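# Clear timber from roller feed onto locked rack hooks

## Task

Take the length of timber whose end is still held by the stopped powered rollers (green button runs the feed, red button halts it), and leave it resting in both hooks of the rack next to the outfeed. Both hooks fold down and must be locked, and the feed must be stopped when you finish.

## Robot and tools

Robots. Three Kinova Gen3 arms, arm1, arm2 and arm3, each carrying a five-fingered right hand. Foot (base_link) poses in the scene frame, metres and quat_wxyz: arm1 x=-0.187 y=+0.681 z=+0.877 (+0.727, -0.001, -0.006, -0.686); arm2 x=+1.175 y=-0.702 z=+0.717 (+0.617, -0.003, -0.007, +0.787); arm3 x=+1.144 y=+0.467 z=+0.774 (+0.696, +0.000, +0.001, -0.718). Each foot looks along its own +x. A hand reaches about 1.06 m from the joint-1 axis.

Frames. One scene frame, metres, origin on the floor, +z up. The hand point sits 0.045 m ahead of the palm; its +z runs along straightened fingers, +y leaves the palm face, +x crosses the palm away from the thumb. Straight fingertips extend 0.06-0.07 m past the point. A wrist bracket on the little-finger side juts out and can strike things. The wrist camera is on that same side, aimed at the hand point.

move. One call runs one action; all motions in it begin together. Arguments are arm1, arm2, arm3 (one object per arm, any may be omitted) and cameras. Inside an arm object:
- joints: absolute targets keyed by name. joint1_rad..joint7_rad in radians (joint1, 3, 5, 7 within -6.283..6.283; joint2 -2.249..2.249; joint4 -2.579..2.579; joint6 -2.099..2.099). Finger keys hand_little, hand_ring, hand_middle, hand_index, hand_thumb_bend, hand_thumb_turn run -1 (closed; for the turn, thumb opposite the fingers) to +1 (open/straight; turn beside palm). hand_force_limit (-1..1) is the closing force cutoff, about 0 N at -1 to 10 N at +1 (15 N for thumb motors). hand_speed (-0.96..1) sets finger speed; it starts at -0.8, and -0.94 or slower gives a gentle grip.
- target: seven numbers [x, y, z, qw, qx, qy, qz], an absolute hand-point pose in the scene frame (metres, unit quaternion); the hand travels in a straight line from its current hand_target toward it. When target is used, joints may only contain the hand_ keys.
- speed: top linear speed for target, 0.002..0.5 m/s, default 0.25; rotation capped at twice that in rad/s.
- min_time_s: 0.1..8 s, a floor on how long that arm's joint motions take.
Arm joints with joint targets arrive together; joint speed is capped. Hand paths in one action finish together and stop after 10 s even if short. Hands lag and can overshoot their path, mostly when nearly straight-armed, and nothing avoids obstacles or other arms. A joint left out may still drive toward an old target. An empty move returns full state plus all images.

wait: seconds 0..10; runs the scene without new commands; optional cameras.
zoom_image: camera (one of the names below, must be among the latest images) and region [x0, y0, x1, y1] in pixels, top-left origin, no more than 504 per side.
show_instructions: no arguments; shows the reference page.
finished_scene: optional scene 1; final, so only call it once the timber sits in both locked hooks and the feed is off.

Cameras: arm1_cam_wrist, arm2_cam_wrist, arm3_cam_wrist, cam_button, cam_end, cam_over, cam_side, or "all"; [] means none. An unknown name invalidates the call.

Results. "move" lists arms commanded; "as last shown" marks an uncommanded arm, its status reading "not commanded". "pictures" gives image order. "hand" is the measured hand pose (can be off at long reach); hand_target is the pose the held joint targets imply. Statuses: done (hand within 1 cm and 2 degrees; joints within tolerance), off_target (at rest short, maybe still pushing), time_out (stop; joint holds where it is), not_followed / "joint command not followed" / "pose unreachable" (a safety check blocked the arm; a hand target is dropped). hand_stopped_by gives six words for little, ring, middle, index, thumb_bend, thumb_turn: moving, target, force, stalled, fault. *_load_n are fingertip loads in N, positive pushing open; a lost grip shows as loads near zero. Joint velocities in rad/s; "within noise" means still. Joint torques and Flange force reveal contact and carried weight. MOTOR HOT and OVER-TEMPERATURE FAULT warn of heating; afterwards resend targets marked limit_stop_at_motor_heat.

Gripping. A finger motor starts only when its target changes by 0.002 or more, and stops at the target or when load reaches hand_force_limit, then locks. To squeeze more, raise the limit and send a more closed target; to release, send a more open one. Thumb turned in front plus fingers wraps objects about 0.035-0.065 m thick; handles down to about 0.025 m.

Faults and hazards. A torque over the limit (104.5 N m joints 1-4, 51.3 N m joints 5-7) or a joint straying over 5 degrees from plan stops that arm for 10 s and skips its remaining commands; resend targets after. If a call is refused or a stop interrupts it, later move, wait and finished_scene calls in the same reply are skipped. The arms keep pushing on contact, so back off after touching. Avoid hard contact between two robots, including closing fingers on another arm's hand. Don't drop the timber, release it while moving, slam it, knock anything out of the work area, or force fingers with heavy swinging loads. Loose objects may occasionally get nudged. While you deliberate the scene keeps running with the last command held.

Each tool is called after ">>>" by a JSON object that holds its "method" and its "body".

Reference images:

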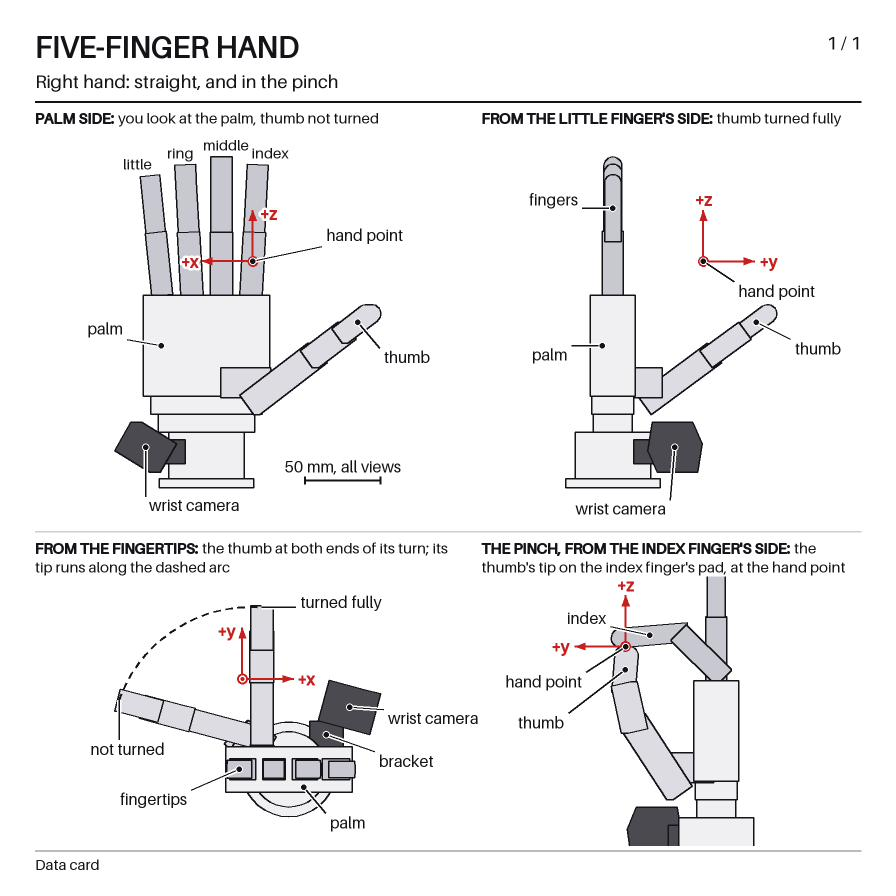

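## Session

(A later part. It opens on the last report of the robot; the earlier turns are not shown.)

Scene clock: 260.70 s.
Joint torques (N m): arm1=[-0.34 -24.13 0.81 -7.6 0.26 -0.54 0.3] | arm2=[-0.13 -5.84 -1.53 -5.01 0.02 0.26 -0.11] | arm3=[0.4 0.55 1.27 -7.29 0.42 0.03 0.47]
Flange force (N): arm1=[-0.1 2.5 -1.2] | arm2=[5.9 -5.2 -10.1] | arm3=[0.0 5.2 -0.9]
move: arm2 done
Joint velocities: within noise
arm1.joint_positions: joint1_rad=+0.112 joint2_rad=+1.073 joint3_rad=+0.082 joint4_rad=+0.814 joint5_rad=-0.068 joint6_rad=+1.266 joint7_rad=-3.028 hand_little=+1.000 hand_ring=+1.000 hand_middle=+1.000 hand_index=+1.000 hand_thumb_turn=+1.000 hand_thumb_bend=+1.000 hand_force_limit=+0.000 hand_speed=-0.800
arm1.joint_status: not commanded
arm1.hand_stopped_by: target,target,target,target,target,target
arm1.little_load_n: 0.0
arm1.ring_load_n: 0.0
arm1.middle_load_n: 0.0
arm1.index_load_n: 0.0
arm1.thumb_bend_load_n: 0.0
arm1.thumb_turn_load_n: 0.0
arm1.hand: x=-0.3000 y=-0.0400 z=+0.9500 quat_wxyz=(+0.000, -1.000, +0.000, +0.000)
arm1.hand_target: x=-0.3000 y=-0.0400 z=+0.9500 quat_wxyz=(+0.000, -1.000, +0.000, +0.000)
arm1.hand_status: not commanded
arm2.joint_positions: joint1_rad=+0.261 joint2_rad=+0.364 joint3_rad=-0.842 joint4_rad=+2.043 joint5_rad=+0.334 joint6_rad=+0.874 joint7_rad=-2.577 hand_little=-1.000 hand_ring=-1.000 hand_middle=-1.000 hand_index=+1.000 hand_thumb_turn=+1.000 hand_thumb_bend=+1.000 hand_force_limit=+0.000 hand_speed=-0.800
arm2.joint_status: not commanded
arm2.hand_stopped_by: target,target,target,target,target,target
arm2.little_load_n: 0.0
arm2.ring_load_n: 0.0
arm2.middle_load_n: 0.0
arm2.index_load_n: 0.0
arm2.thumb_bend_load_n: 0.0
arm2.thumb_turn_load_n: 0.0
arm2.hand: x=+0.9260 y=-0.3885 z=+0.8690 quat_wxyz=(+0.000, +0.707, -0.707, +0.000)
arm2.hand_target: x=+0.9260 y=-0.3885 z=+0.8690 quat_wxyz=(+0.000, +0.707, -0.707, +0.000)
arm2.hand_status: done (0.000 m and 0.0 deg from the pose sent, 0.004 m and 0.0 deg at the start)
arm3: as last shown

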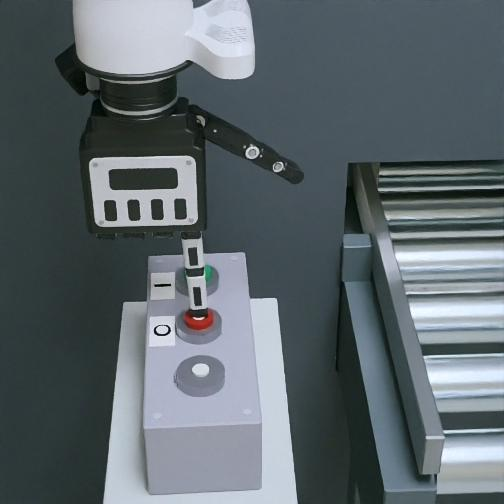

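>>> {"method": "move", "body": {"arm2": {"target": [0.926, -0.3885, 0.866, 0, 0.7071, -0.7071, 0], "speed": 0.02}, "cameras": []}}

>>> {"method": "move", "body": {"arm2": {"target": [0.926, -0.3885, 0.864, 0, 0.7071, -0.7071, 0], "speed": 0.02}, "cameras": ["cam_button"]}}

>>> {"method": "zoom_image", "body": {"camera": "cam_button", "region": [140, 240, 260, 360]}}

Scene clock: 262.60 s.
Joint torques (N m): arm1=[-0.47 -24.16 0.83 -7.65 0.24 -0.54 0.29] | arm2=[-0.14 -5.51 -1.47 -4.68 0.05 0.24 -0.1] | arm3=[0.38 0.6 1.29 -7.31 0.38 0.03 0.45]
Flange force (N): arm1=[-0.3 2.2 -1.1] | arm2=[5.9 -5.2 -11.6] | arm3=[0.0 5.1 -0.8]
move: arm2 done
Joint velocities: within noise
arm1, arm3: as last shown
arm2.joint_positions: joint1_rad=+0.256 joint2_rad=+0.370 joint3_rad=-0.838 joint4_rad=+2.048 joint5_rad=+0.341 joint6_rad=+0.865 joint7_rad=-2.583 hand_little=-1.000 hand_ring=-1.000 hand_middle=-1.000 hand_index=+1.000 hand_thumb_turn=+1.000 hand_thumb_bend=+1.000 hand_force_limit=+0.000 hand_speed=-0.800
arm2.joint_status: not commanded
arm2.hand_stopped_by: target,target,target,target,target,target
arm2.little_load_n: 0.0
arm2.ring_load_n: 0.0
arm2.middle_load_n: 0.0
arm2.index_load_n: 0.0
arm2.thumb_bend_load_n: 0.0
arm2.thumb_turn_load_n: 0.0
arm2.hand: x=+0.9260 y=-0.3885 z=+0.8660 quat_wxyz=(+0.000, +0.707, -0.707, +0.000)
arm2.hand_target: x=+0.9260 y=-0.3885 z=+0.8660 quat_wxyz=(+0.000, +0.707, -0.707, +0.000)
arm2.hand_status: done (0.000 m and 0.0 deg from the pose sent, 0.003 m and 0.0 deg at the start)

Scene clock: 263.57 s.
Joint torques (N m): arm1=[-0.4 -24.07 0.86 -7.61 0.2 -0.49 0.31] | arm2=[-0.2 0.15 -0.14 -1.21 0.03 -0.41 -0.05] | arm3=[0.43 0.6 1.22 -7.26 0.42 0.03 0.46]
Flange force (N): arm1=[-0.1 2.0 -1.1] | arm2=[7.8 -6.1 -31.7] | arm3=[0.0 4.9 -0.9]
move: arm2 done
Joint velocities: within noise
arm1: as last shown
arm1.ring_load_n: -0.5
arm2.joint_positions: joint1_rad=+0.253 joint2_rad=+0.374 joint3_rad=-0.835 joint4_rad=+2.051 joint5_rad=+0.346 joint6_rad=+0.859 joint7_rad=-2.588 hand_little=-1.000 hand_ring=-1.000 hand_middle=-1.000 hand_index=+1.000 hand_thumb_turn=+1.000 hand_thumb_bend=+1.000 hand_force_limit=+0.000 hand_speed=-0.800
arm2.joint_status: not commanded
arm2.hand_stopped_by: target,target,target,target,target,target
arm2.little_load_n: 0.0
arm2.ring_load_n: 0.0
arm2.middle_load_n: 0.5
arm2.index_load_n: 0.0
arm2.thumb_bend_load_n: 0.0
arm2.thumb_turn_load_n: 0.0
arm2.hand: x=+0.9260 y=-0.3885 z=+0.8640 quat_wxyz=(+0.000, +0.707, -0.707, +0.000)
arm2.hand_target: x=+0.9260 y=-0.3885 z=+0.8640 quat_wxyz=(+0.000, +0.707, -0.707, +0.000)
arm2.hand_status: done (0.000 m and 0.0 deg from the pose sent, 0.002 m and 0.0 deg at the start)
arm3.joint_positions: joint1_rad=+0.362 joint2_rad=-0.482 joint3_rad=-0.168 joint4_rad=+1.635 joint5_rad=-0.061 joint6_rad=+1.896 joint7_rad=-2.109 hand_little=+1.000 hand_ring=+1.000 hand_middle=+1.000 hand_index=+1.000 hand_thumb_turn=+1.000 hand_thumb_bend=+1.000 hand_force_limit=+0.000 hand_speed=-0.800
arm3.joint_status: not commanded
arm3.hand_stopped_by: target,target,target,target,target,target
arm3.little_load_n: 0.0
arm3.ring_load_n: 0.0
arm3.middle_load_n: -0.5
arm3.index_load_n: 0.0
arm3.thumb_bend_load_n: 0.0
arm3.thumb_turn_load_n: 0.0
arm3.hand: x=+1.1452 y=+0.2838 z=+1.2405 quat_wxyz=(-0.027, -0.917, -0.396, +0.034)
arm3.hand_target: x=+1.1452 y=+0.2838 z=+1.2405 quat_wxyz=(-0.027, -0.917, -0.396, +0.034)
arm3.hand_status: not commanded

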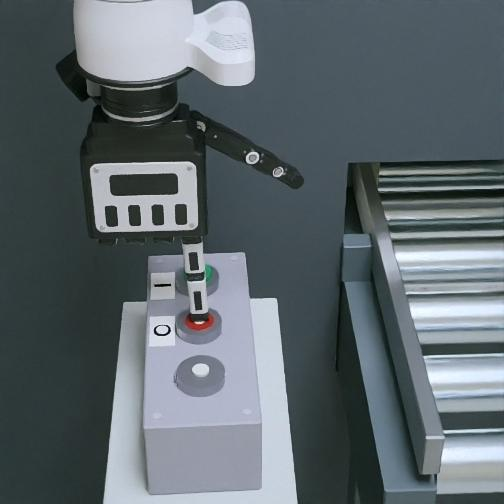

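Scaled by 4.200 from the camera's image (finer frame: 720x720).

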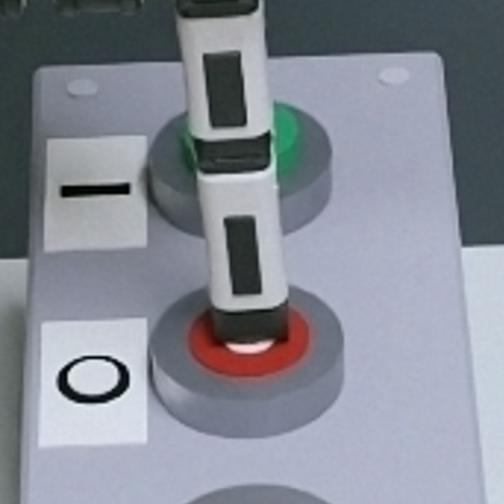

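>>> {"method": "move", "body": {"arm2": {"target": [0.926, -0.3885, 0.89, 0, 0.7071, -0.7071, 0], "speed": 0.05}, "arm1": {"target": [-0.12, -0.010, 0.92, 0, 1, 0, 0], "speed": 0.15, "joints": {"hand_thumb_turn": -1, "hand_speed": 0}}}}

>>> {"method": "move", "body": {"arm2": {"target": [0.872, -0.3885, 0.89, 0, 0.7071, -0.7071, 0], "speed": 0.1}, "arm1": {"target": [-0.12, -0.010, 0.84, 0, 1, 0, 0], "speed": 0.1}, "cameras": ["arm1_cam_wrist", "cam_over", "cam_side", "cam_end"]}}

>>> {"method": "zoom_image", "body": {"camera": "cam_side", "region": [150, 240, 280, 370]}}

>>> {"method": "zoom_image", "body": {"camera": "cam_over", "region": [240, 270, 380, 410]}}

Scene clock: 269.47 s.
Joint torques (N m): arm1=[-0.39 -23.22 0.95 -7.14 0.21 -0.55 0.3] | arm2=[-0.13 -6.31 -1.61 -5.97 0.05 0.35 -0.12] | arm3=[0.39 0.56 1.22 -7.24 0.39 0.04 0.46]
Flange force (N): arm1=[0.3 1.9 -1.1] | arm2=[6.2 -5.5 -6.7] | arm3=[-0.2 5.0 -1.0]
move: arm1 done; arm2 done
Joint velocities: within noise
arm1.joint_positions: joint1_rad=-0.173 joint2_rad=+1.034 joint3_rad=+0.085 joint4_rad=+1.010 joint5_rad=-0.077 joint6_rad=+1.111 joint7_rad=-3.294 hand_little=+1.000 hand_ring=+1.000 hand_middle=+1.000 hand_index=+1.000 hand_thumb_turn=-1.000 hand_thumb_bend=+1.000 hand_force_limit=+0.000 hand_speed=+0.000
arm1.joint_status: all done
arm1.hand_stopped_by: target,target,target,target,target,target
arm1.little_load_n: 0.0
arm1.ring_load_n: 0.5
arm1.middle_load_n: 0.0
arm1.index_load_n: 0.0
arm1.thumb_bend_load_n: -0.5
arm1.thumb_turn_load_n: 0.0
arm1.hand: x=-0.1201 y=-0.0100 z=+0.9200 quat_wxyz=(+0.000, -1.000, +0.000, +0.000)
arm1.hand_target: x=-0.1200 y=-0.0100 z=+0.9200 quat_wxyz=(+0.000, -1.000, +0.000, +0.000)
arm1.hand_status: done (0.000 m and 0.0 deg from the pose sent, 0.185 m and 0.0 deg at the start)
arm2.joint_positions: joint1_rad=+0.292 joint2_rad=+0.326 joint3_rad=-0.866 joint4_rad=+2.006 joint5_rad=+0.289 joint6_rad=+0.936 joint7_rad=-2.532 hand_little=-1.000 hand_ring=-1.000 hand_middle=-1.000 hand_index=+1.000 hand_thumb_turn=+1.000 hand_thumb_bend=+1.000 hand_force_limit=+0.000 hand_speed=-0.800
arm2.joint_status: not commanded
arm2.hand_stopped_by: target,target,target,target,target,target
arm2.little_load_n: 0.0
arm2.ring_load_n: 0.0
arm2.middle_load_n: 0.0
arm2.index_load_n: 0.0
arm2.thumb_bend_load_n: 0.0
arm2.thumb_turn_load_n: 0.0
arm2.hand: x=+0.9260 y=-0.3885 z=+0.8900 quat_wxyz=(+0.000, +0.707, -0.707, +0.000)
arm2.hand_target: x=+0.9260 y=-0.3885 z=+0.8900 quat_wxyz=(+0.000, +0.707, -0.707, +0.000)
arm2.hand_status: done (0.000 m and 0.0 deg from the pose sent, 0.026 m and 0.0 deg at the start)
arm3: as last shown
arm3.middle_load_n: 0.0
pictures: none

Scene clock: 270.80 s.
Joint torques (N m): arm1=[-0.39 -23.68 0.94 -6.57 0.21 -0.52 0.29] | arm2=[-0.09 -7.74 -2.03 -6.08 0.06 0.36 -0.11] | arm3=[0.44 0.59 1.26 -7.26 0.37 0.02 0.45]
Flange force (N): arm1=[0.3 2.0 -0.8] | arm2=[5.2 -5.8 -5.8] | arm3=[-0.1 5.0 -1.0]
move: arm1 done; arm2 done
Joint velocities: within noise
arm1.joint_positions: joint1_rad=-0.170 joint2_rad=+1.146 joint3_rad=+0.078 joint4_rad=+1.039 joint5_rad=-0.081 joint6_rad=+0.970 joint7_rad=-3.291 hand_little=+1.000 hand_ring=+1.000 hand_middle=+1.000 hand_index=+1.000 hand_thumb_turn=-1.000 hand_thumb_bend=+1.000 hand_force_limit=+0.000 hand_speed=+0.000
arm1.joint_status: not commanded
arm1.hand_stopped_by: target,target,target,target,target,target
arm1.little_load_n: 0.0
arm1.ring_load_n: 0.0
arm1.middle_load_n: 0.0
arm1.index_load_n: 0.0
arm1.thumb_bend_load_n: 0.0
arm1.thumb_turn_load_n: 0.0
arm1.hand: x=-0.1200 y=-0.0100 z=+0.8400 quat_wxyz=(+0.000, -1.000, +0.000, +0.000)
arm1.hand_target: x=-0.1200 y=-0.0100 z=+0.8400 quat_wxyz=(+0.000, -1.000, +0.000, +0.000)
arm1.hand_status: done (0.000 m and 0.0 deg from the pose sent, 0.080 m and 0.0 deg at the start)
arm2.joint_positions: joint1_rad=+0.125 joint2_rad=+0.397 joint3_rad=-0.848 joint4_rad=+1.912 joint5_rad=+0.339 joint6_rad=+0.980 joint7_rad=-2.687 hand_little=-1.000 hand_ring=-1.000 hand_middle=-1.000 hand_index=+1.000 hand_thumb_turn=+1.000 hand_thumb_bend=+1.000 hand_force_limit=+0.000 hand_speed=-0.800
arm2.joint_status: not commanded
arm2.hand_stopped_by: target,target,target,target,target,target
arm2.little_load_n: 0.0
arm2.ring_load_n: 0.5
arm2.middle_load_n: 0.0
arm2.index_load_n: 0.0
arm2.thumb_bend_load_n: 0.0
arm2.thumb_turn_load_n: 0.0
arm2.hand: x=+0.8720 y=-0.3885 z=+0.8900 quat_wxyz=(+0.000, +0.707, -0.707, +0.000)
arm2.hand_target: x=+0.8720 y=-0.3885 z=+0.8900 quat_wxyz=(+0.000, +0.707, -0.707, +0.000)
arm2.hand_status: done (0.000 m and 0.0 deg from the pose sent, 0.054 m and 0.0 deg at the start)
arm3: as last shown
pictures: arm1_cam_wrist, cam_end, cam_over, cam_side

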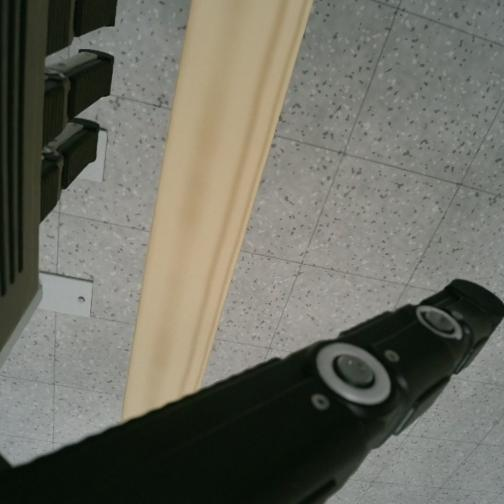

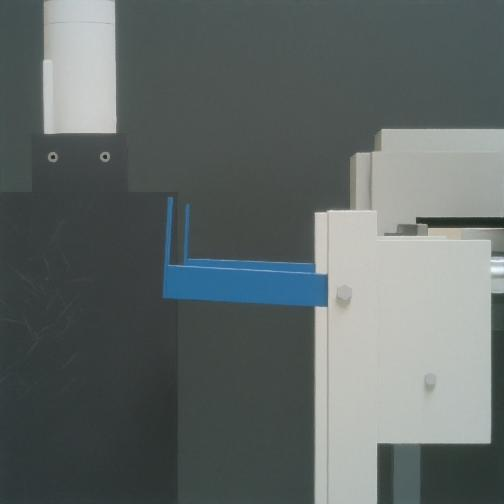

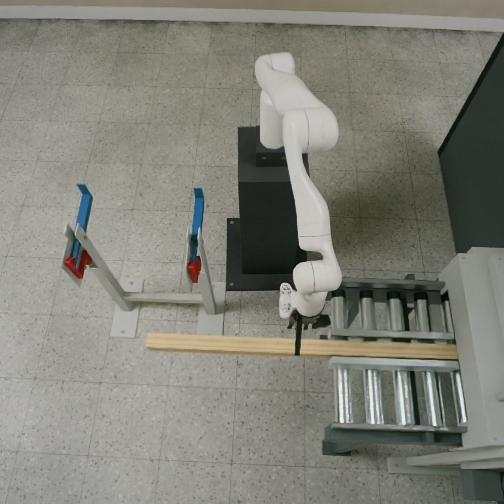

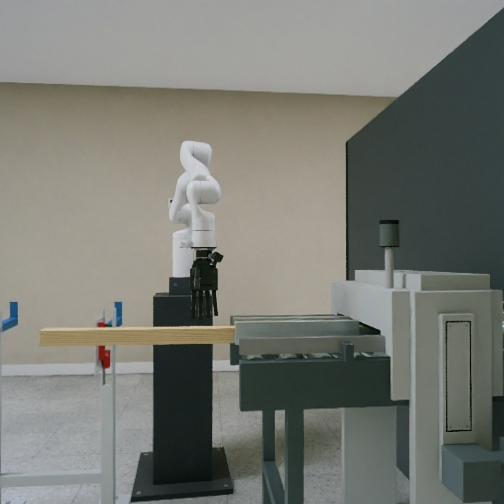

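Scaled by 3.877 from the camera's image (finer frame: 720x720).

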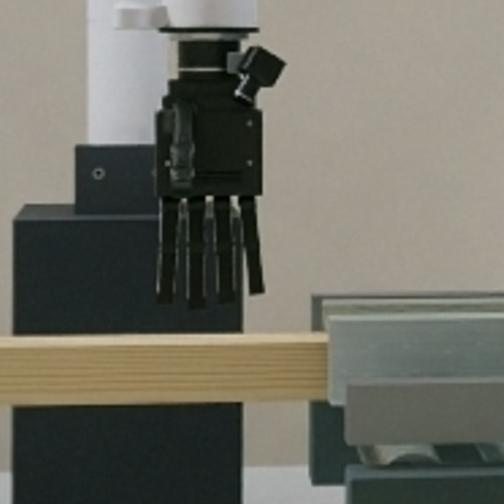

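Scaled by 3.600 from the camera's image (finer frame: 720x720).

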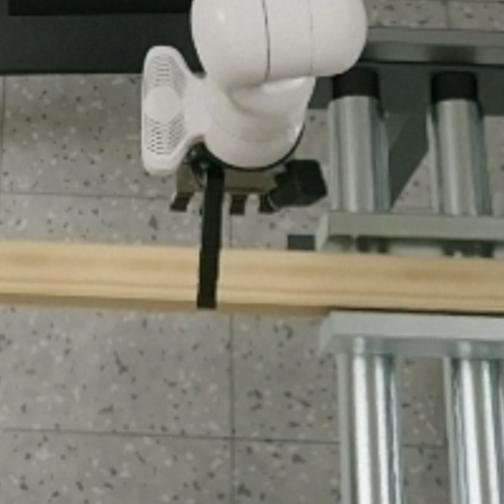

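>>> {"method": "move", "body": {"arm1": {"target": [-0.10, -0.008, 0.77, 0, 1, 0, 0], "speed": 0.08}, "cameras": ["arm1_cam_wrist"]}}

>>> {"method": "move", "body": {"arm1": {"target": [-0.10, -0.008, 0.722, 0, 1, 0, 0], "speed": 0.05}, "cameras": ["arm1_cam_wrist", "cam_over", "cam_side"]}}

>>> {"method": "zoom_image", "body": {"camera": "cam_side", "region": [150, 240, 280, 370]}}

Scene clock: 274.40 s.
Joint torques (N m): arm1=[-0.32 -24.1 0.94 -6.13 0.21 -0.58 0.28] | arm2=[-0.1 -7.73 -2.05 -6.08 0.08 0.34 -0.11] | arm3=[0.42 0.56 1.22 -7.33 0.4 0.07 0.46]
Flange force (N): arm1=[0.5 2.3 -0.6] | arm2=[5.2 -5.8 -5.9] | arm3=[-0.1 4.9 -0.6]
move: arm1 done
Joint velocities: within noise
arm1.joint_positions: joint1_rad=-0.199 joint2_rad=+1.267 joint3_rad=+0.074 joint4_rad=+1.009 joint5_rad=-0.086 joint6_rad=+0.879 joint7_rad=-3.320 hand_little=+1.000 hand_ring=+1.000 hand_middle=+1.000 hand_index=+1.000 hand_thumb_turn=-1.000 hand_thumb_bend=+1.000 hand_force_limit=+0.000 hand_speed=+0.000
arm1.joint_status: not commanded
arm1.hand_stopped_by: target,target,target,target,target,target
arm1.little_load_n: 0.0
arm1.ring_load_n: 0.0
arm1.middle_load_n: 0.0
arm1.index_load_n: 0.0
arm1.thumb_bend_load_n: 0.0
arm1.thumb_turn_load_n: 0.0
arm1.hand: x=-0.0999 y=-0.0080 z=+0.7700 quat_wxyz=(+0.000, -1.000, +0.000, +0.000)
arm1.hand_target: x=-0.1000 y=-0.0080 z=+0.7700 quat_wxyz=(+0.000, -1.000, +0.000, +0.000)
arm1.hand_status: done (0.000 m and 0.0 deg from the pose sent, 0.073 m and 0.0 deg at the start)
arm2, arm3: as last shown
arm2.index_load_n: -0.5

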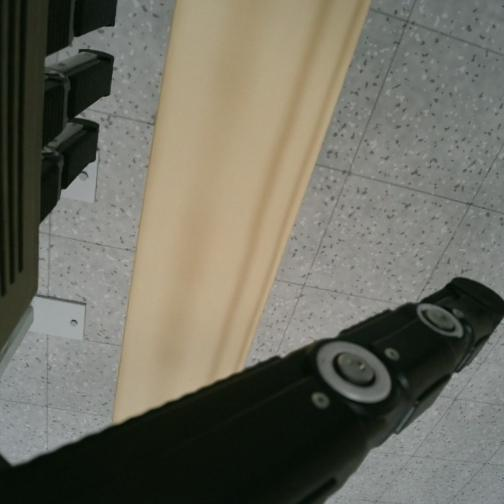

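Scene clock: 275.87 s.
Joint torques (N m): arm1=[-0.39 -24.29 0.91 -5.85 0.23 -0.59 0.28] | arm2=[-0.1 -7.7 -2.02 -6.1 0.06 0.36 -0.11] | arm3=[0.38 0.61 1.23 -7.33 0.41 0.05 0.45]
Flange force (N): arm1=[0.5 2.6 -0.4] | arm2=[5.3 -5.9 -5.9] | arm3=[0.0 4.9 -0.6]
move: arm1 done
Joint velocities: within noise
arm1.joint_positions: joint1_rad=-0.197 joint2_rad=+1.357 joint3_rad=+0.071 joint4_rad=+0.969 joint5_rad=-0.089 joint6_rad=+0.830 joint7_rad=-3.320 hand_little=+1.000 hand_ring=+1.000 hand_middle=+1.000 hand_index=+1.000 hand_thumb_turn=-1.000 hand_thumb_bend=+1.000 hand_force_limit=+0.000 hand_speed=+0.000
arm1.joint_status: not commanded
arm1.hand_stopped_by: target,target,target,target,target,target
arm1.little_load_n: 0.0
arm1.ring_load_n: 0.0
arm1.middle_load_n: 0.0
arm1.index_load_n: 0.0
arm1.thumb_bend_load_n: 0.0
arm1.thumb_turn_load_n: 0.0
arm1.hand: x=-0.1000 y=-0.0080 z=+0.7220 quat_wxyz=(+0.000, -1.000, +0.000, +0.000)
arm1.hand_target: x=-0.1000 y=-0.0080 z=+0.7220 quat_wxyz=(+0.000, -1.000, +0.000, +0.000)
arm1.hand_status: done (0.000 m and 0.0 deg from the pose sent, 0.048 m and 0.0 deg at the start)
arm2, arm3: as last shown
arm2.ring_load_n: 0.0
arm2.index_load_n: 0.0
arm2.thumb_bend_load_n: -0.5

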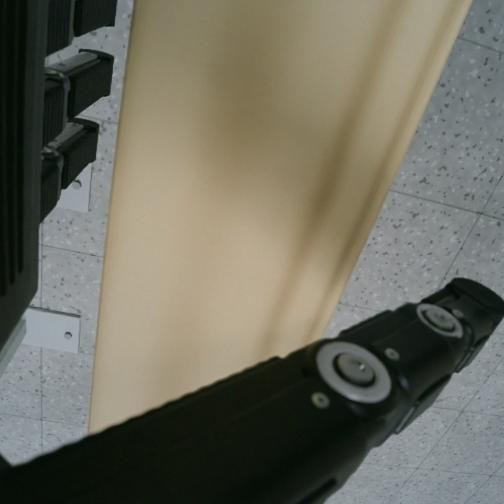

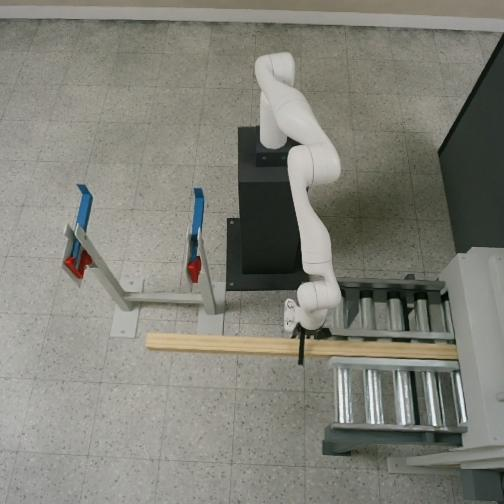

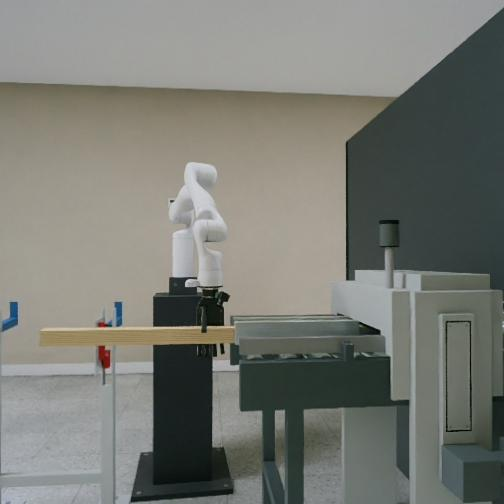

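Scaled by 3.877 from the camera's image (finer frame: 720x720).

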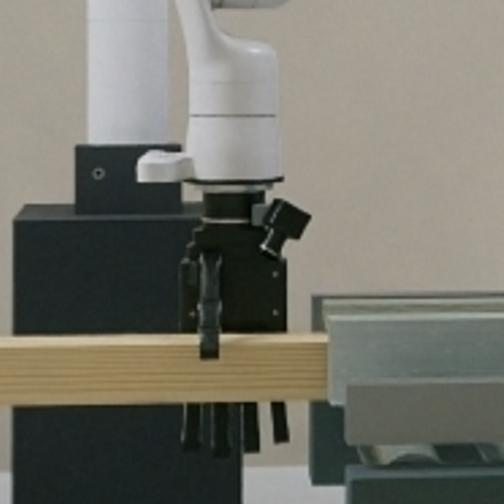

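>>> {"method": "move", "body": {"arm1": {"target": [-0.10, -0.016, 0.708, 0, 1, 0, 0], "speed": 0.03}}}

>>> {"method": "move", "body": {"arm1": {"joints": {"hand_little": 0.15, "hand_ring": 0.15, "hand_middle": 0.15, "hand_index": 0.15, "hand_speed": -0.5, "hand_force_limit": -0.6}}}}

>>> {"method": "move", "body": {"arm1": {"joints": {"hand_little": -0.5, "hand_ring": -0.5, "hand_middle": -0.5, "hand_index": -0.5, "hand_speed": -0.9, "hand_force_limit": -0.7}}, "cameras": ["arm1_cam_wrist", "cam_over", "cam_side"]}}

>>> {"method": "zoom_image", "body": {"camera": "cam_side", "region": [150, 240, 280, 370]}}

Scene clock: 280.07 s.
Joint torques (N m): arm1=[-0.41 -24.56 0.93 -6 0.27 -0.59 0.32] | arm2=[-0.09 -7.75 -2.03 -6.07 0.08 0.35 -0.12] | arm3=[0.36 0.59 1.19 -7.32 0.4 0.02 0.47]
Flange force (N): arm1=[0.5 2.4 -0.4] | arm2=[5.2 -5.7 -5.9] | arm3=[0.0 4.9 -0.8]
move: arm1 done
Joint velocities: within noise
arm1.joint_positions: joint1_rad=-0.192 joint2_rad=+1.402 joint3_rad=+0.071 joint4_rad=+0.905 joint5_rad=-0.089 joint6_rad=+0.849 joint7_rad=-3.320 hand_little=+1.000 hand_ring=+1.000 hand_middle=+1.000 hand_index=+1.000 hand_thumb_turn=-1.000 hand_thumb_bend=+1.000 hand_force_limit=+0.000 hand_speed=+0.000
arm1.joint_status: not commanded
arm1.hand_stopped_by: target,target,target,target,target,target
arm1.little_load_n: 0.0
arm1.ring_load_n: 0.0
arm1.middle_load_n: 0.0
arm1.index_load_n: 0.0
arm1.thumb_bend_load_n: 0.0
arm1.thumb_turn_load_n: 0.0
arm1.hand: x=-0.1000 y=-0.0160 z=+0.7080 quat_wxyz=(+0.000, -1.000, +0.000, +0.000)
arm1.hand_target: x=-0.1000 y=-0.0160 z=+0.7080 quat_wxyz=(+0.000, -1.000, +0.000, +0.000)
arm1.hand_status: done (0.000 m and 0.0 deg from the pose sent, 0.016 m and 0.0 deg at the start)
arm2, arm3: as last shown
arm2.thumb_bend_load_n: 0.0
pictures: none

Scene clock: 281.17 s.
Joint torques (N m): arm1=[-0.41 -24.56 0.98 -6 0.19 -0.54 0.31] | arm2=[-0.1 -7.71 -2.03 -6.08 0.06 0.34 -0.1] | arm3=[0.41 0.61 1.27 -7.3 0.37 0 0.45]
Flange force (N): arm1=[0.4 2.2 -0.4] | arm2=[5.3 -5.7 -5.9] | arm3=[0.1 5.0 -0.9]
move: arm1 done
Joint velocities: within noise
arm1.joint_positions: joint1_rad=-0.192 joint2_rad=+1.402 joint3_rad=+0.071 joint4_rad=+0.905 joint5_rad=-0.089 joint6_rad=+0.849 joint7_rad=-3.320 hand_little=+0.150 hand_ring=+0.150 hand_middle=+0.150 hand_index=+0.150 hand_thumb_turn=-1.000 hand_thumb_bend=+1.000 hand_force_limit=-0.600 hand_speed=-0.500
arm1.joint_status: all done
arm1.hand_stopped_by: target,target,target,target,target,target
arm1.little_load_n: 0.0
arm1.ring_load_n: 0.0
arm1.middle_load_n: 0.0
arm1.index_load_n: 0.0
arm1.thumb_bend_load_n: 0.0
arm1.thumb_turn_load_n: 0.0
arm1.hand: x=-0.1000 y=-0.0160 z=+0.7080 quat_wxyz=(+0.000, -1.000, +0.000, +0.000)
arm1.hand_target: x=-0.1000 y=-0.0160 z=+0.7080 quat_wxyz=(+0.000, -1.000, +0.000, +0.000)
arm1.hand_status: not commanded
arm2, arm3: as last shown
arm2.little_load_n: 0.5
arm3.thumb_bend_load_n: -0.5
pictures: none

Scene clock: 283.67 s.
Joint torques (N m): arm1=[0.59 -28.48 1.87 -7.3 0.43 -0.7 0.17] | arm2=[-0.09 -7.74 -2.03 -6.06 0.07 0.35 -0.12] | arm3=[0.43 0.55 1.25 -7.25 0.36 0.02 0.44]
Flange force (N): arm1=[1.9 3.0 5.7] | arm2=[5.2 -5.7 -5.9] | arm3=[-0.2 5.0 -1.0]
move: arm1 off_target
Joint velocities: within noise
arm1.joint_positions: joint1_rad=-0.192 joint2_rad=+1.402 joint3_rad=+0.071 joint4_rad=+0.905 joint5_rad=-0.089 joint6_rad=+0.849 joint7_rad=-3.320 hand_little=-0.324 hand_ring=-0.296 hand_middle=-0.296 hand_index=-0.305 hand_thumb_turn=-1.000 hand_thumb_bend=+1.000 hand_force_limit=-0.700 hand_speed=-0.900
arm1.joint_status: hand_little off_target (ended at -0.324, target -0.500); hand_ring off_target (ended at -0.296, target -0.500); hand_middle off_target (ended at -0.296, target -0.500); hand_index off_target (ended at -0.305, target -0.500); the others done
arm1.hand_stopped_by: force,force,force,force,target,target
arm1.little_load_n: 2.0
arm1.ring_load_n: 1.0
arm1.middle_load_n: 1.0
arm1.index_load_n: 2.0
arm1.thumb_bend_load_n: 0.0
arm1.thumb_turn_load_n: 0.0
arm1.hand: x=-0.1000 y=-0.0160 z=+0.7080 quat_wxyz=(+0.000, -1.000, +0.000, +0.000)
arm1.hand_target: x=-0.1000 y=-0.0160 z=+0.7080 quat_wxyz=(+0.000, -1.000, +0.000, +0.000)
arm1.hand_status: not commanded
arm2, arm3: as last shown
arm2.little_load_n: 0.0
arm3.middle_load_n: 0.5
arm3.thumb_bend_load_n: 0.0
arm3.thumb_turn_load_n: 0.5

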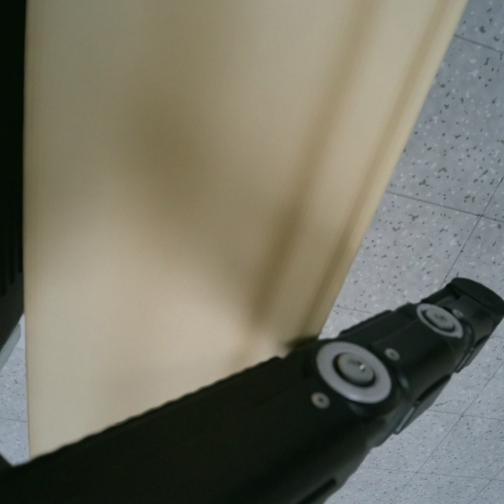

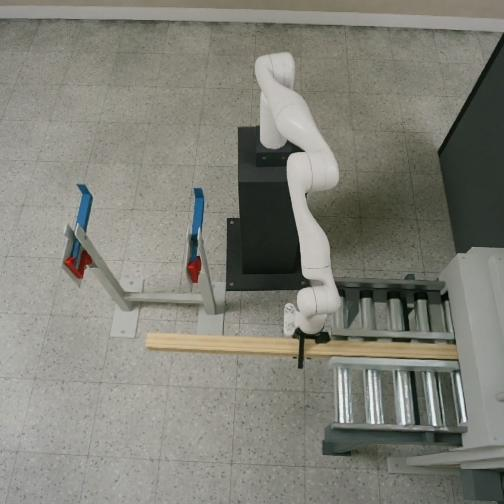

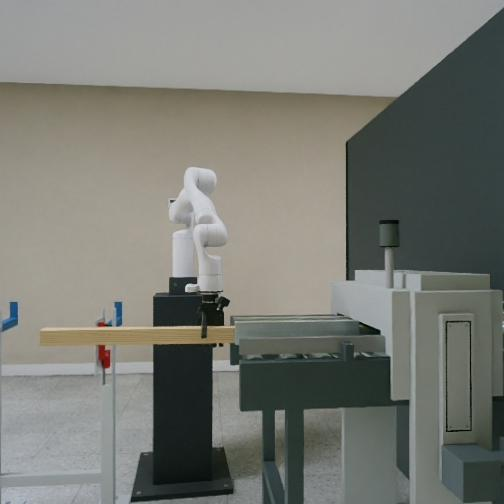

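Scaled by 3.877 from the camera's image (finer frame: 720x720).

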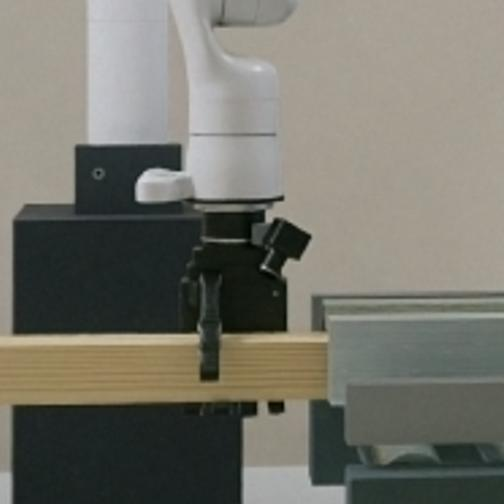

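>>> {"method": "move", "body": {"arm1": {"joints": {"hand_thumb_bend": 0.0, "hand_speed": -0.8, "hand_force_limit": -0.8}}, "cameras": ["arm1_cam_wrist", "cam_over"]}}

>>> {"method": "zoom_image", "body": {"camera": "cam_over", "region": [260, 300, 350, 390]}}

Scene clock: 288.97 s.
Joint torques (N m): arm1=[0.62 -28.15 1.75 -7.14 0.35 -0.62 0.13] | arm2=[-0.12 -7.73 -2.02 -6.05 0.07 0.34 -0.1] | arm3=[0.4 0.55 1.22 -7.29 0.37 0.03 0.48]
Flange force (N): arm1=[1.9 2.9 5.3] | arm2=[5.2 -5.7 -6.0] | arm3=[-0.1 5.0 -0.9]
move: arm1 off_target
Joint velocities: within noise
arm1.joint_positions: joint1_rad=-0.192 joint2_rad=+1.402 joint3_rad=+0.071 joint4_rad=+0.905 joint5_rad=-0.089 joint6_rad=+0.849 joint7_rad=-3.320 hand_little=-0.324 hand_ring=-0.296 hand_middle=-0.296 hand_index=-0.305 hand_thumb_turn=-1.000 hand_thumb_bend=+0.859 hand_force_limit=-0.800 hand_speed=-0.800
arm1.joint_status: hand_thumb_bend off_target (ended at +0.859, target +0.000); the others done
arm1.hand_stopped_by: force,force,force,force,force,target
arm1.little_load_n: 2.0
arm1.ring_load_n: 1.0
arm1.middle_load_n: 1.5
arm1.index_load_n: 2.0
arm1.thumb_bend_load_n: 2.0
arm1.thumb_turn_load_n: 0.0
arm1.hand: x=-0.1000 y=-0.0160 z=+0.7080 quat_wxyz=(+0.000, -1.000, +0.000, +0.000)
arm1.hand_target: x=-0.1000 y=-0.0160 z=+0.7080 quat_wxyz=(+0.000, -1.000, +0.000, +0.000)
arm1.hand_status: not commanded
arm2: as last shown
arm3.joint_positions: joint1_rad=+0.362 joint2_rad=-0.482 joint3_rad=-0.168 joint4_rad=+1.635 joint5_rad=-0.061 joint6_rad=+1.896 joint7_rad=-2.109 hand_little=+1.000 hand_ring=+1.000 hand_middle=+1.000 hand_index=+1.000 hand_thumb_turn=+1.000 hand_thumb_bend=+1.000 hand_force_limit=+0.000 hand_speed=-0.800
arm3.joint_status: not commanded
arm3.hand_stopped_by: target,target,target,target,target,target
arm3.little_load_n: 0.0
arm3.ring_load_n: 0.0
arm3.middle_load_n: 0.0
arm3.index_load_n: 0.0
arm3.thumb_bend_load_n: 0.0
arm3.thumb_turn_load_n: 0.0
arm3.hand: x=+1.1452 y=+0.2838 z=+1.2405 quat_wxyz=(-0.027, -0.917, -0.396, +0.034)
arm3.hand_target: x=+1.1452 y=+0.2838 z=+1.2405 quat_wxyz=(-0.027, -0.917, -0.396, +0.034)
arm3.hand_status: not commanded

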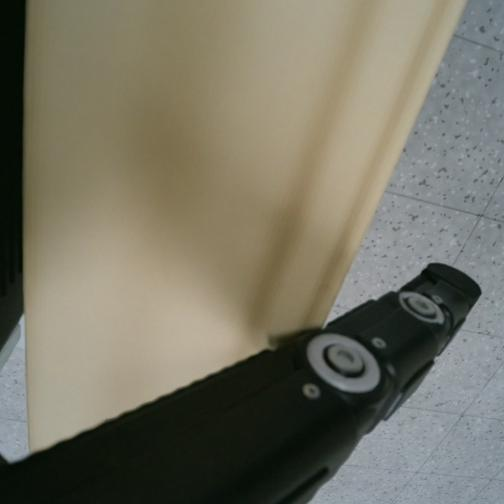

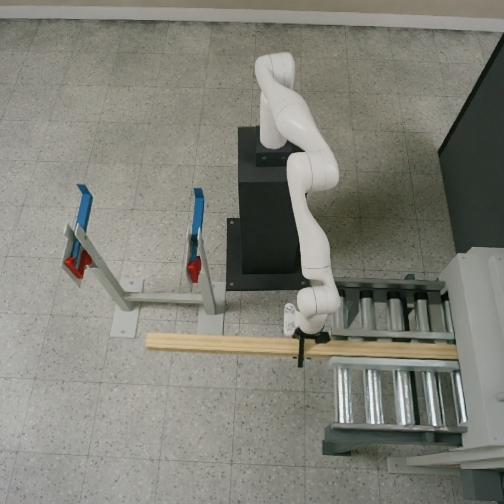

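Scaled by 5.600 from the camera's image (finer frame: 720x720).

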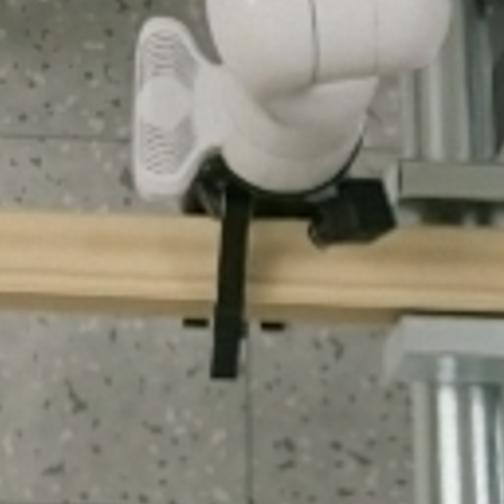

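>>> {"method": "move", "body": {"arm2": {"target": [0.872, -0.3885, 0.872, 0, 0.7071, -0.7071, 0], "speed": 0.05}, "cameras": ["cam_button"]}}

>>> {"method": "zoom_image", "body": {"camera": "cam_button", "region": [140, 200, 260, 320]}}

Scene clock: 293.80 s.
Joint torques (N m): arm1=[0.65 -28.15 1.75 -7.11 0.37 -0.69 0.16] | arm2=[-0.09 -8.01 -2.12 -5.76 0.05 0.33 -0.11] | arm3=[0.4 0.57 1.28 -7.27 0.45 0.02 0.48]
Flange force (N): arm1=[2.1 3.3 5.3] | arm2=[4.9 -5.4 -6.3] | arm3=[0.1 5.3 -0.9]
move: arm2 done
Joint velocities: within noise
arm1, arm3: as last shown
arm1.ring_load_n: 0.5
arm1.middle_load_n: 1.0
arm2.joint_positions: joint1_rad=+0.104 joint2_rad=+0.426 joint3_rad=-0.829 joint4_rad=+1.942 joint5_rad=+0.372 joint6_rad=+0.930 joint7_rad=-2.717 hand_little=-1.000 hand_ring=-1.000 hand_middle=-1.000 hand_index=+1.000 hand_thumb_turn=+1.000 hand_thumb_bend=+1.000 hand_force_limit=+0.000 hand_speed=-0.800
arm2.joint_status: not commanded
arm2.hand_stopped_by: target,target,target,target,target,target
arm2.little_load_n: 0.0
arm2.ring_load_n: 0.0
arm2.middle_load_n: 0.0
arm2.index_load_n: 0.0
arm2.thumb_bend_load_n: 0.0
arm2.thumb_turn_load_n: 0.0
arm2.hand: x=+0.8720 y=-0.3885 z=+0.8720 quat_wxyz=(+0.000, +0.707, -0.707, +0.000)
arm2.hand_target: x=+0.8720 y=-0.3885 z=+0.8720 quat_wxyz=(+0.000, +0.707, -0.707, +0.000)
arm2.hand_status: done (0.000 m and 0.0 deg from the pose sent, 0.018 m and 0.0 deg at the start)
arm3.thumb_bend_load_n: -0.5

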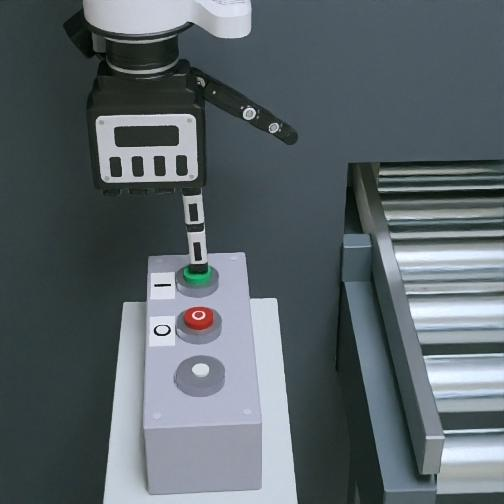

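Scaled by 4.200 from the camera's image (finer frame: 720x720).

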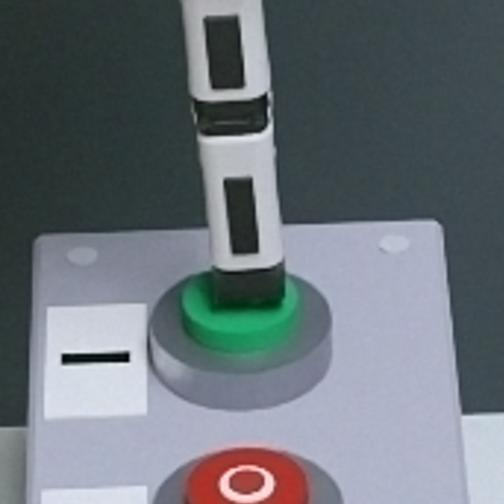

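>>> {"method": "move", "body": {"arm2": {"target": [0.872, -0.3885, 0.8645, 0, 0.7071, -0.7071, 0], "speed": 0.04}, "cameras": ["cam_over", "cam_button"]}}

>>> {"method": "move", "body": {"arm2": {"target": [0.872, -0.3885, 0.88, 0, 0.7071, -0.7071, 0], "speed": 0.1}, "cameras": ["cam_over"]}}

>>> {"method": "move", "body": {"arm2": {"target": [0.926, -0.3885, 0.88, 0, 0.7071, -0.7071, 0], "speed": 0.15}, "cameras": ["cam_over"]}}

>>> {"method": "move", "body": {"arm2": {"target": [0.926, -0.3885, 0.8645, 0, 0.7071, -0.7071, 0], "speed": 0.05}, "cameras": ["cam_over", "cam_side", "arm1_cam_wrist"]}}

>>> {"method": "move", "body": {"arm2": {"target": [0.926, -0.3885, 0.88, 0, 0.7071, -0.7071, 0], "speed": 0.1}, "cameras": ["cam_over"]}}

Scene clock: 296.83 s.
Joint torques (N m): arm1=[-3.42 -23.73 -2.01 -6.44 -1.04 -0.84 0.41] | arm2=[-0.22 -3.05 -0.9 -2.78 0.03 -0.24 -0.04] | arm3=[0.4 0.58 1.24 -7.27 0.41 0.06 0.48]
Flange force (N): arm1=[-4.5 0.7 -2.8] | arm2=[6.2 -6.3 -22.6] | arm3=[0.0 5.1 -0.8]
move: arm2 done
Joint velocities: within noise
arm1, arm3: as last shown
arm1.joint_positions: joint1_rad=-0.192 joint2_rad=+1.402 joint3_rad=+0.071 joint4_rad=+0.904 joint5_rad=-0.089 joint6_rad=+0.849 joint7_rad=-3.320 hand_little=-0.324 hand_ring=-0.296 hand_middle=-0.296 hand_index=-0.305 hand_thumb_turn=-1.000 hand_thumb_bend=+0.859 hand_force_limit=-0.800 hand_speed=-0.800
arm1.little_load_n: 1.5
arm1.ring_load_n: 0.0
arm1.middle_load_n: 0.0
arm1.index_load_n: 1.0
arm1.thumb_bend_load_n: 2.5
arm1.thumb_turn_load_n: 3.5
arm1.hand: x=-0.0998 y=-0.0161 z=+0.7080 quat_wxyz=(+0.000, -1.000, +0.000, +0.000)
arm2.joint_positions: joint1_rad=+0.095 joint2_rad=+0.439 joint3_rad=-0.820 joint4_rad=+1.954 joint5_rad=+0.387 joint6_rad=+0.909 joint7_rad=-2.731 hand_little=-1.000 hand_ring=-1.000 hand_middle=-1.000 hand_index=+1.000 hand_thumb_turn=+1.000 hand_thumb_bend=+1.000 hand_force_limit=+0.000 hand_speed=-0.800
arm2.joint_status: not commanded
arm2.hand_stopped_by: target,target,target,target,target,target
arm2.little_load_n: 0.0
arm2.ring_load_n: 0.0
arm2.middle_load_n: 0.0
arm2.index_load_n: 0.0
arm2.thumb_bend_load_n: 0.0
arm2.thumb_turn_load_n: 0.0
arm2.hand: x=+0.8720 y=-0.3885 z=+0.8645 quat_wxyz=(+0.000, +0.707, -0.707, +0.000)
arm2.hand_target: x=+0.8720 y=-0.3885 z=+0.8645 quat_wxyz=(+0.000, +0.707, -0.707, +0.000)
arm2.hand_status: done (0.000 m and 0.0 deg from the pose sent, 0.008 m and 0.0 deg at the start)
arm3.thumb_bend_load_n: 0.0
pictures: cam_button, cam_over

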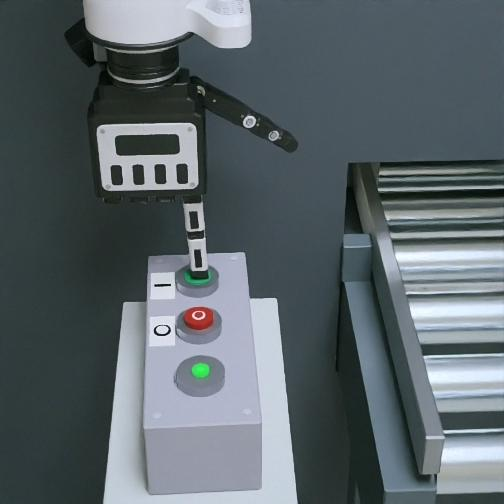

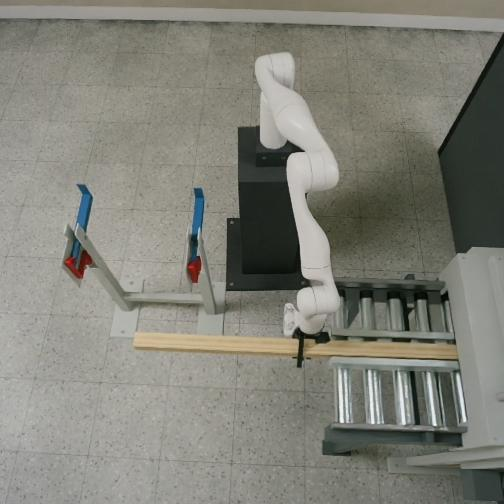

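Scene clock: 297.80 s.
Joint torques (N m): arm1=[-3.56 -31.56 -1.38 -9.07 -0.76 -1.24 0.5] | arm2=[-0.1 -7.89 -2.08 -5.91 0.05 0.34 -0.09] | arm3=[0.39 0.57 1.25 -7.31 0.39 0.06 0.47]
Flange force (N): arm1=[-4.0 3.6 9.2] | arm2=[5.1 -5.5 -6.1] | arm3=[-0.1 5.1 -0.7]
move: arm2 done
Joint velocities: within noise
arm1, arm3: as last shown
arm1.joint_positions: joint1_rad=-0.192 joint2_rad=+1.402 joint3_rad=+0.071 joint4_rad=+0.905 joint5_rad=-0.089 joint6_rad=+0.849 joint7_rad=-3.320 hand_little=-0.324 hand_ring=-0.296 hand_middle=-0.296 hand_index=-0.305 hand_thumb_turn=-1.000 hand_thumb_bend=+0.859 hand_force_limit=-0.800 hand_speed=-0.800
arm1.little_load_n: 2.5
arm1.ring_load_n: 1.5
arm1.middle_load_n: 2.0
arm1.index_load_n: 3.0
arm1.thumb_bend_load_n: 0.5
arm1.thumb_turn_load_n: 1.0
arm1.hand: x=-0.1000 y=-0.0160 z=+0.7080 quat_wxyz=(+0.000, -1.000, +0.000, +0.000)
arm2.joint_positions: joint1_rad=+0.114 joint2_rad=+0.413 joint3_rad=-0.838 joint4_rad=+1.929 joint5_rad=+0.357 joint6_rad=+0.952 joint7_rad=-2.703 hand_little=-1.000 hand_ring=-1.000 hand_middle=-1.000 hand_index=+1.000 hand_thumb_turn=+1.000 hand_thumb_bend=+1.000 hand_force_limit=+0.000 hand_speed=-0.800
arm2.joint_status: not commanded
arm2.hand_stopped_by: target,target,target,target,target,target
arm2.little_load_n: 0.0
arm2.ring_load_n: 0.0
arm2.middle_load_n: 0.0
arm2.index_load_n: 0.0
arm2.thumb_bend_load_n: 0.0
arm2.thumb_turn_load_n: 0.0
arm2.hand: x=+0.8720 y=-0.3885 z=+0.8800 quat_wxyz=(+0.000, +0.707, -0.707, +0.000)
arm2.hand_target: x=+0.8720 y=-0.3885 z=+0.8800 quat_wxyz=(+0.000, +0.707, -0.707, +0.000)
arm2.hand_status: done (0.000 m and 0.0 deg from the pose sent, 0.015 m and 0.0 deg at the start)

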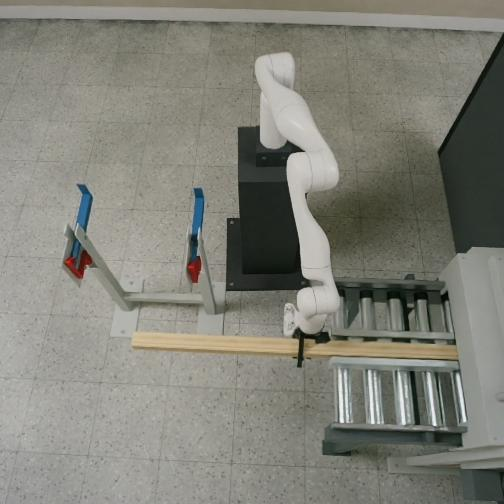

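Scene clock: 298.77 s.
Joint torques (N m): arm1=[-3.54 -31.6 -1.37 -9.17 -0.76 -1.31 0.51] | arm2=[-0.1 -6.53 -1.69 -5.78 0.05 0.33 -0.11] | arm3=[0.38 0.61 1.2 -7.31 0.4 0.03 0.46]
Flange force (N): arm1=[-4.0 3.3 9.1] | arm2=[5.9 -5.1 -6.8] | arm3=[0.0 4.8 -0.7]
move: arm2 done
Joint velocities: within noise
arm1, arm3: as last shown
arm1.middle_load_n: 2.5
arm1.index_load_n: 3.5
arm1.thumb_bend_load_n: 1.0
arm2.joint_positions: joint1_rad=+0.279 joint2_rad=+0.344 joint3_rad=-0.857 joint4_rad=+2.024 joint5_rad=+0.311 joint6_rad=+0.907 joint7_rad=-2.554 hand_little=-1.000 hand_ring=-1.000 hand_middle=-1.000 hand_index=+1.000 hand_thumb_turn=+1.000 hand_thumb_bend=+1.000 hand_force_limit=+0.000 hand_speed=-0.800
arm2.joint_status: not commanded
arm2.hand_stopped_by: target,target,target,target,target,target
arm2.little_load_n: 0.0
arm2.ring_load_n: 0.0
arm2.middle_load_n: 0.0
arm2.index_load_n: 0.0
arm2.thumb_bend_load_n: -0.5
arm2.thumb_turn_load_n: 0.0
arm2.hand: x=+0.9260 y=-0.3885 z=+0.8800 quat_wxyz=(+0.000, +0.707, -0.707, +0.000)
arm2.hand_target: x=+0.9260 y=-0.3885 z=+0.8800 quat_wxyz=(+0.000, +0.707, -0.707, +0.000)
arm2.hand_status: done (0.000 m and 0.0 deg from the pose sent, 0.054 m and 0.0 deg at the start)

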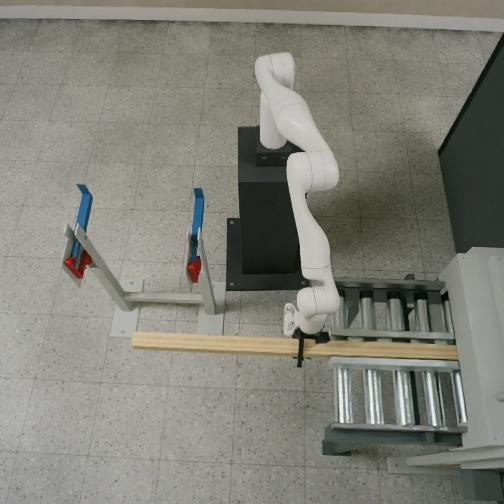

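Scene clock: 299.73 s.
Joint torques (N m): arm1=[-3.42 -31.56 -1.22 -9.15 -0.71 -1.24 0.5] | arm2=[-0.08 -2.95 -0.73 -3.04 0.1 0 -0.09] | arm3=[0.39 0.56 1.19 -7.28 0.4 0.01 0.45]
Flange force (N): arm1=[-3.8 3.0 9.1] | arm2=[6.9 -5.4 -20.9] | arm3=[-0.1 4.8 -1.0]
move: arm2 done
Joint velocities: within noise
arm1, arm3: as last shown
arm1.thumb_bend_load_n: 0.5
arm1.thumb_turn_load_n: 0.5
arm2.joint_positions: joint1_rad=+0.255 joint2_rad=+0.373 joint3_rad=-0.837 joint4_rad=+2.050 joint5_rad=+0.345 joint6_rad=+0.861 joint7_rad=-2.588 hand_little=-1.000 hand_ring=-1.000 hand_middle=-1.000 hand_index=+1.000 hand_thumb_turn=+1.000 hand_thumb_bend=+1.000 hand_force_limit=+0.000 hand_speed=-0.800
arm2.joint_status: not commanded
arm2.hand_stopped_by: target,target,target,target,target,target
arm2.little_load_n: 0.0
arm2.ring_load_n: 0.0
arm2.middle_load_n: 0.0
arm2.index_load_n: 0.0
arm2.thumb_bend_load_n: 0.0
arm2.thumb_turn_load_n: 0.0
arm2.hand: x=+0.9260 y=-0.3885 z=+0.8645 quat_wxyz=(+0.000, +0.707, -0.707, +0.000)
arm2.hand_target: x=+0.9260 y=-0.3885 z=+0.8645 quat_wxyz=(+0.000, +0.707, -0.707, +0.000)
arm2.hand_status: done (0.000 m and 0.0 deg from the pose sent, 0.016 m and 0.0 deg at the start)
pictures: arm1_cam_wrist, cam_over, cam_side

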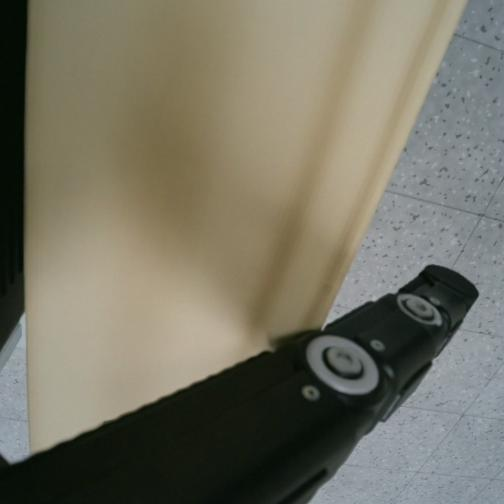

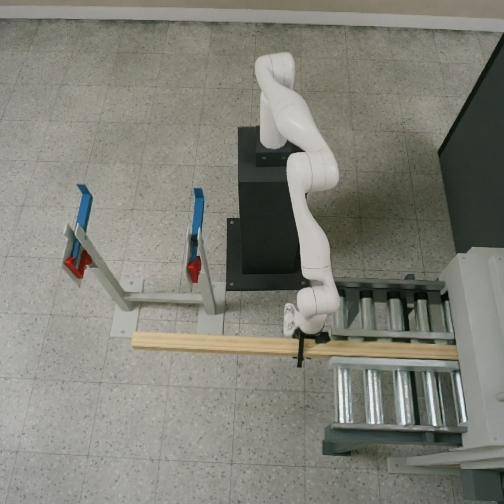

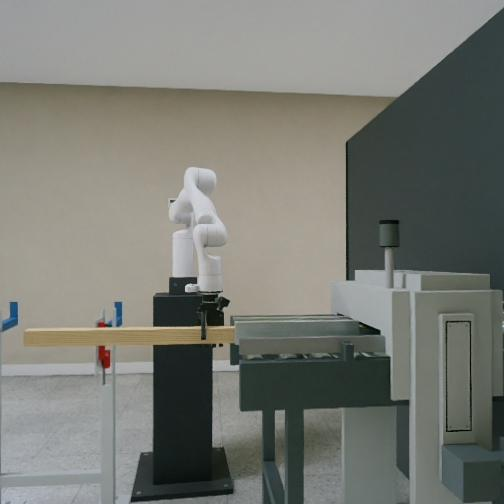

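Scene clock: 300.70 s.
Joint torques (N m): arm1=[-3.39 -31.53 -1.19 -9.13 -0.73 -1.24 0.51] | arm2=[-0.08 -6.51 -1.66 -5.8 0.04 0.35 -0.11] | arm3=[0.41 0.6 1.28 -7.26 0.39 0.04 0.46]
Flange force (N): arm1=[-3.8 3.0 9.1] | arm2=[6.0 -5.2 -6.8] | arm3=[0.0 5.1 -0.9]
move: arm2 done
Joint velocities: within noise
arm1, arm3: as last shown
arm1.middle_load_n: 2.0
arm1.index_load_n: 3.0
arm1.thumb_turn_load_n: 1.0
arm2.joint_positions: joint1_rad=+0.279 joint2_rad=+0.344 joint3_rad=-0.856 joint4_rad=+2.024 joint5_rad=+0.311 joint6_rad=+0.907 joint7_rad=-2.554 hand_little=-1.000 hand_ring=-1.000 hand_middle=-1.000 hand_index=+1.000 hand_thumb_turn=+1.000 hand_thumb_bend=+1.000 hand_force_limit=+0.000 hand_speed=-0.800
arm2.joint_status: not commanded
arm2.hand_stopped_by: target,target,target,target,target,target
arm2.little_load_n: 0.0
arm2.ring_load_n: 0.0
arm2.middle_load_n: 0.0
arm2.index_load_n: 0.0
arm2.thumb_bend_load_n: -0.5
arm2.thumb_turn_load_n: 0.0
arm2.hand: x=+0.9260 y=-0.3885 z=+0.8800 quat_wxyz=(+0.000, +0.707, -0.707, +0.000)
arm2.hand_target: x=+0.9260 y=-0.3885 z=+0.8800 quat_wxyz=(+0.000, +0.707, -0.707, +0.000)
arm2.hand_status: done (0.000 m and 0.0 deg from the pose sent, 0.015 m and 0.0 deg at the start)

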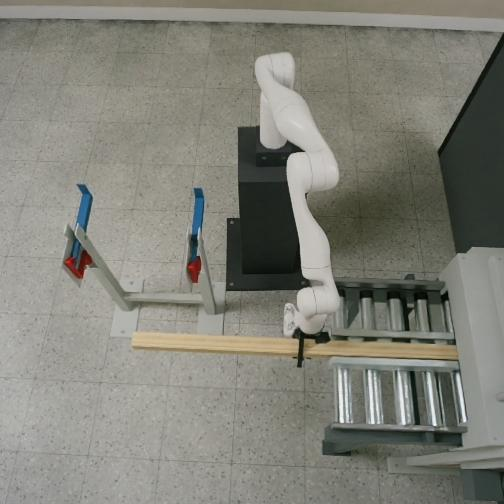

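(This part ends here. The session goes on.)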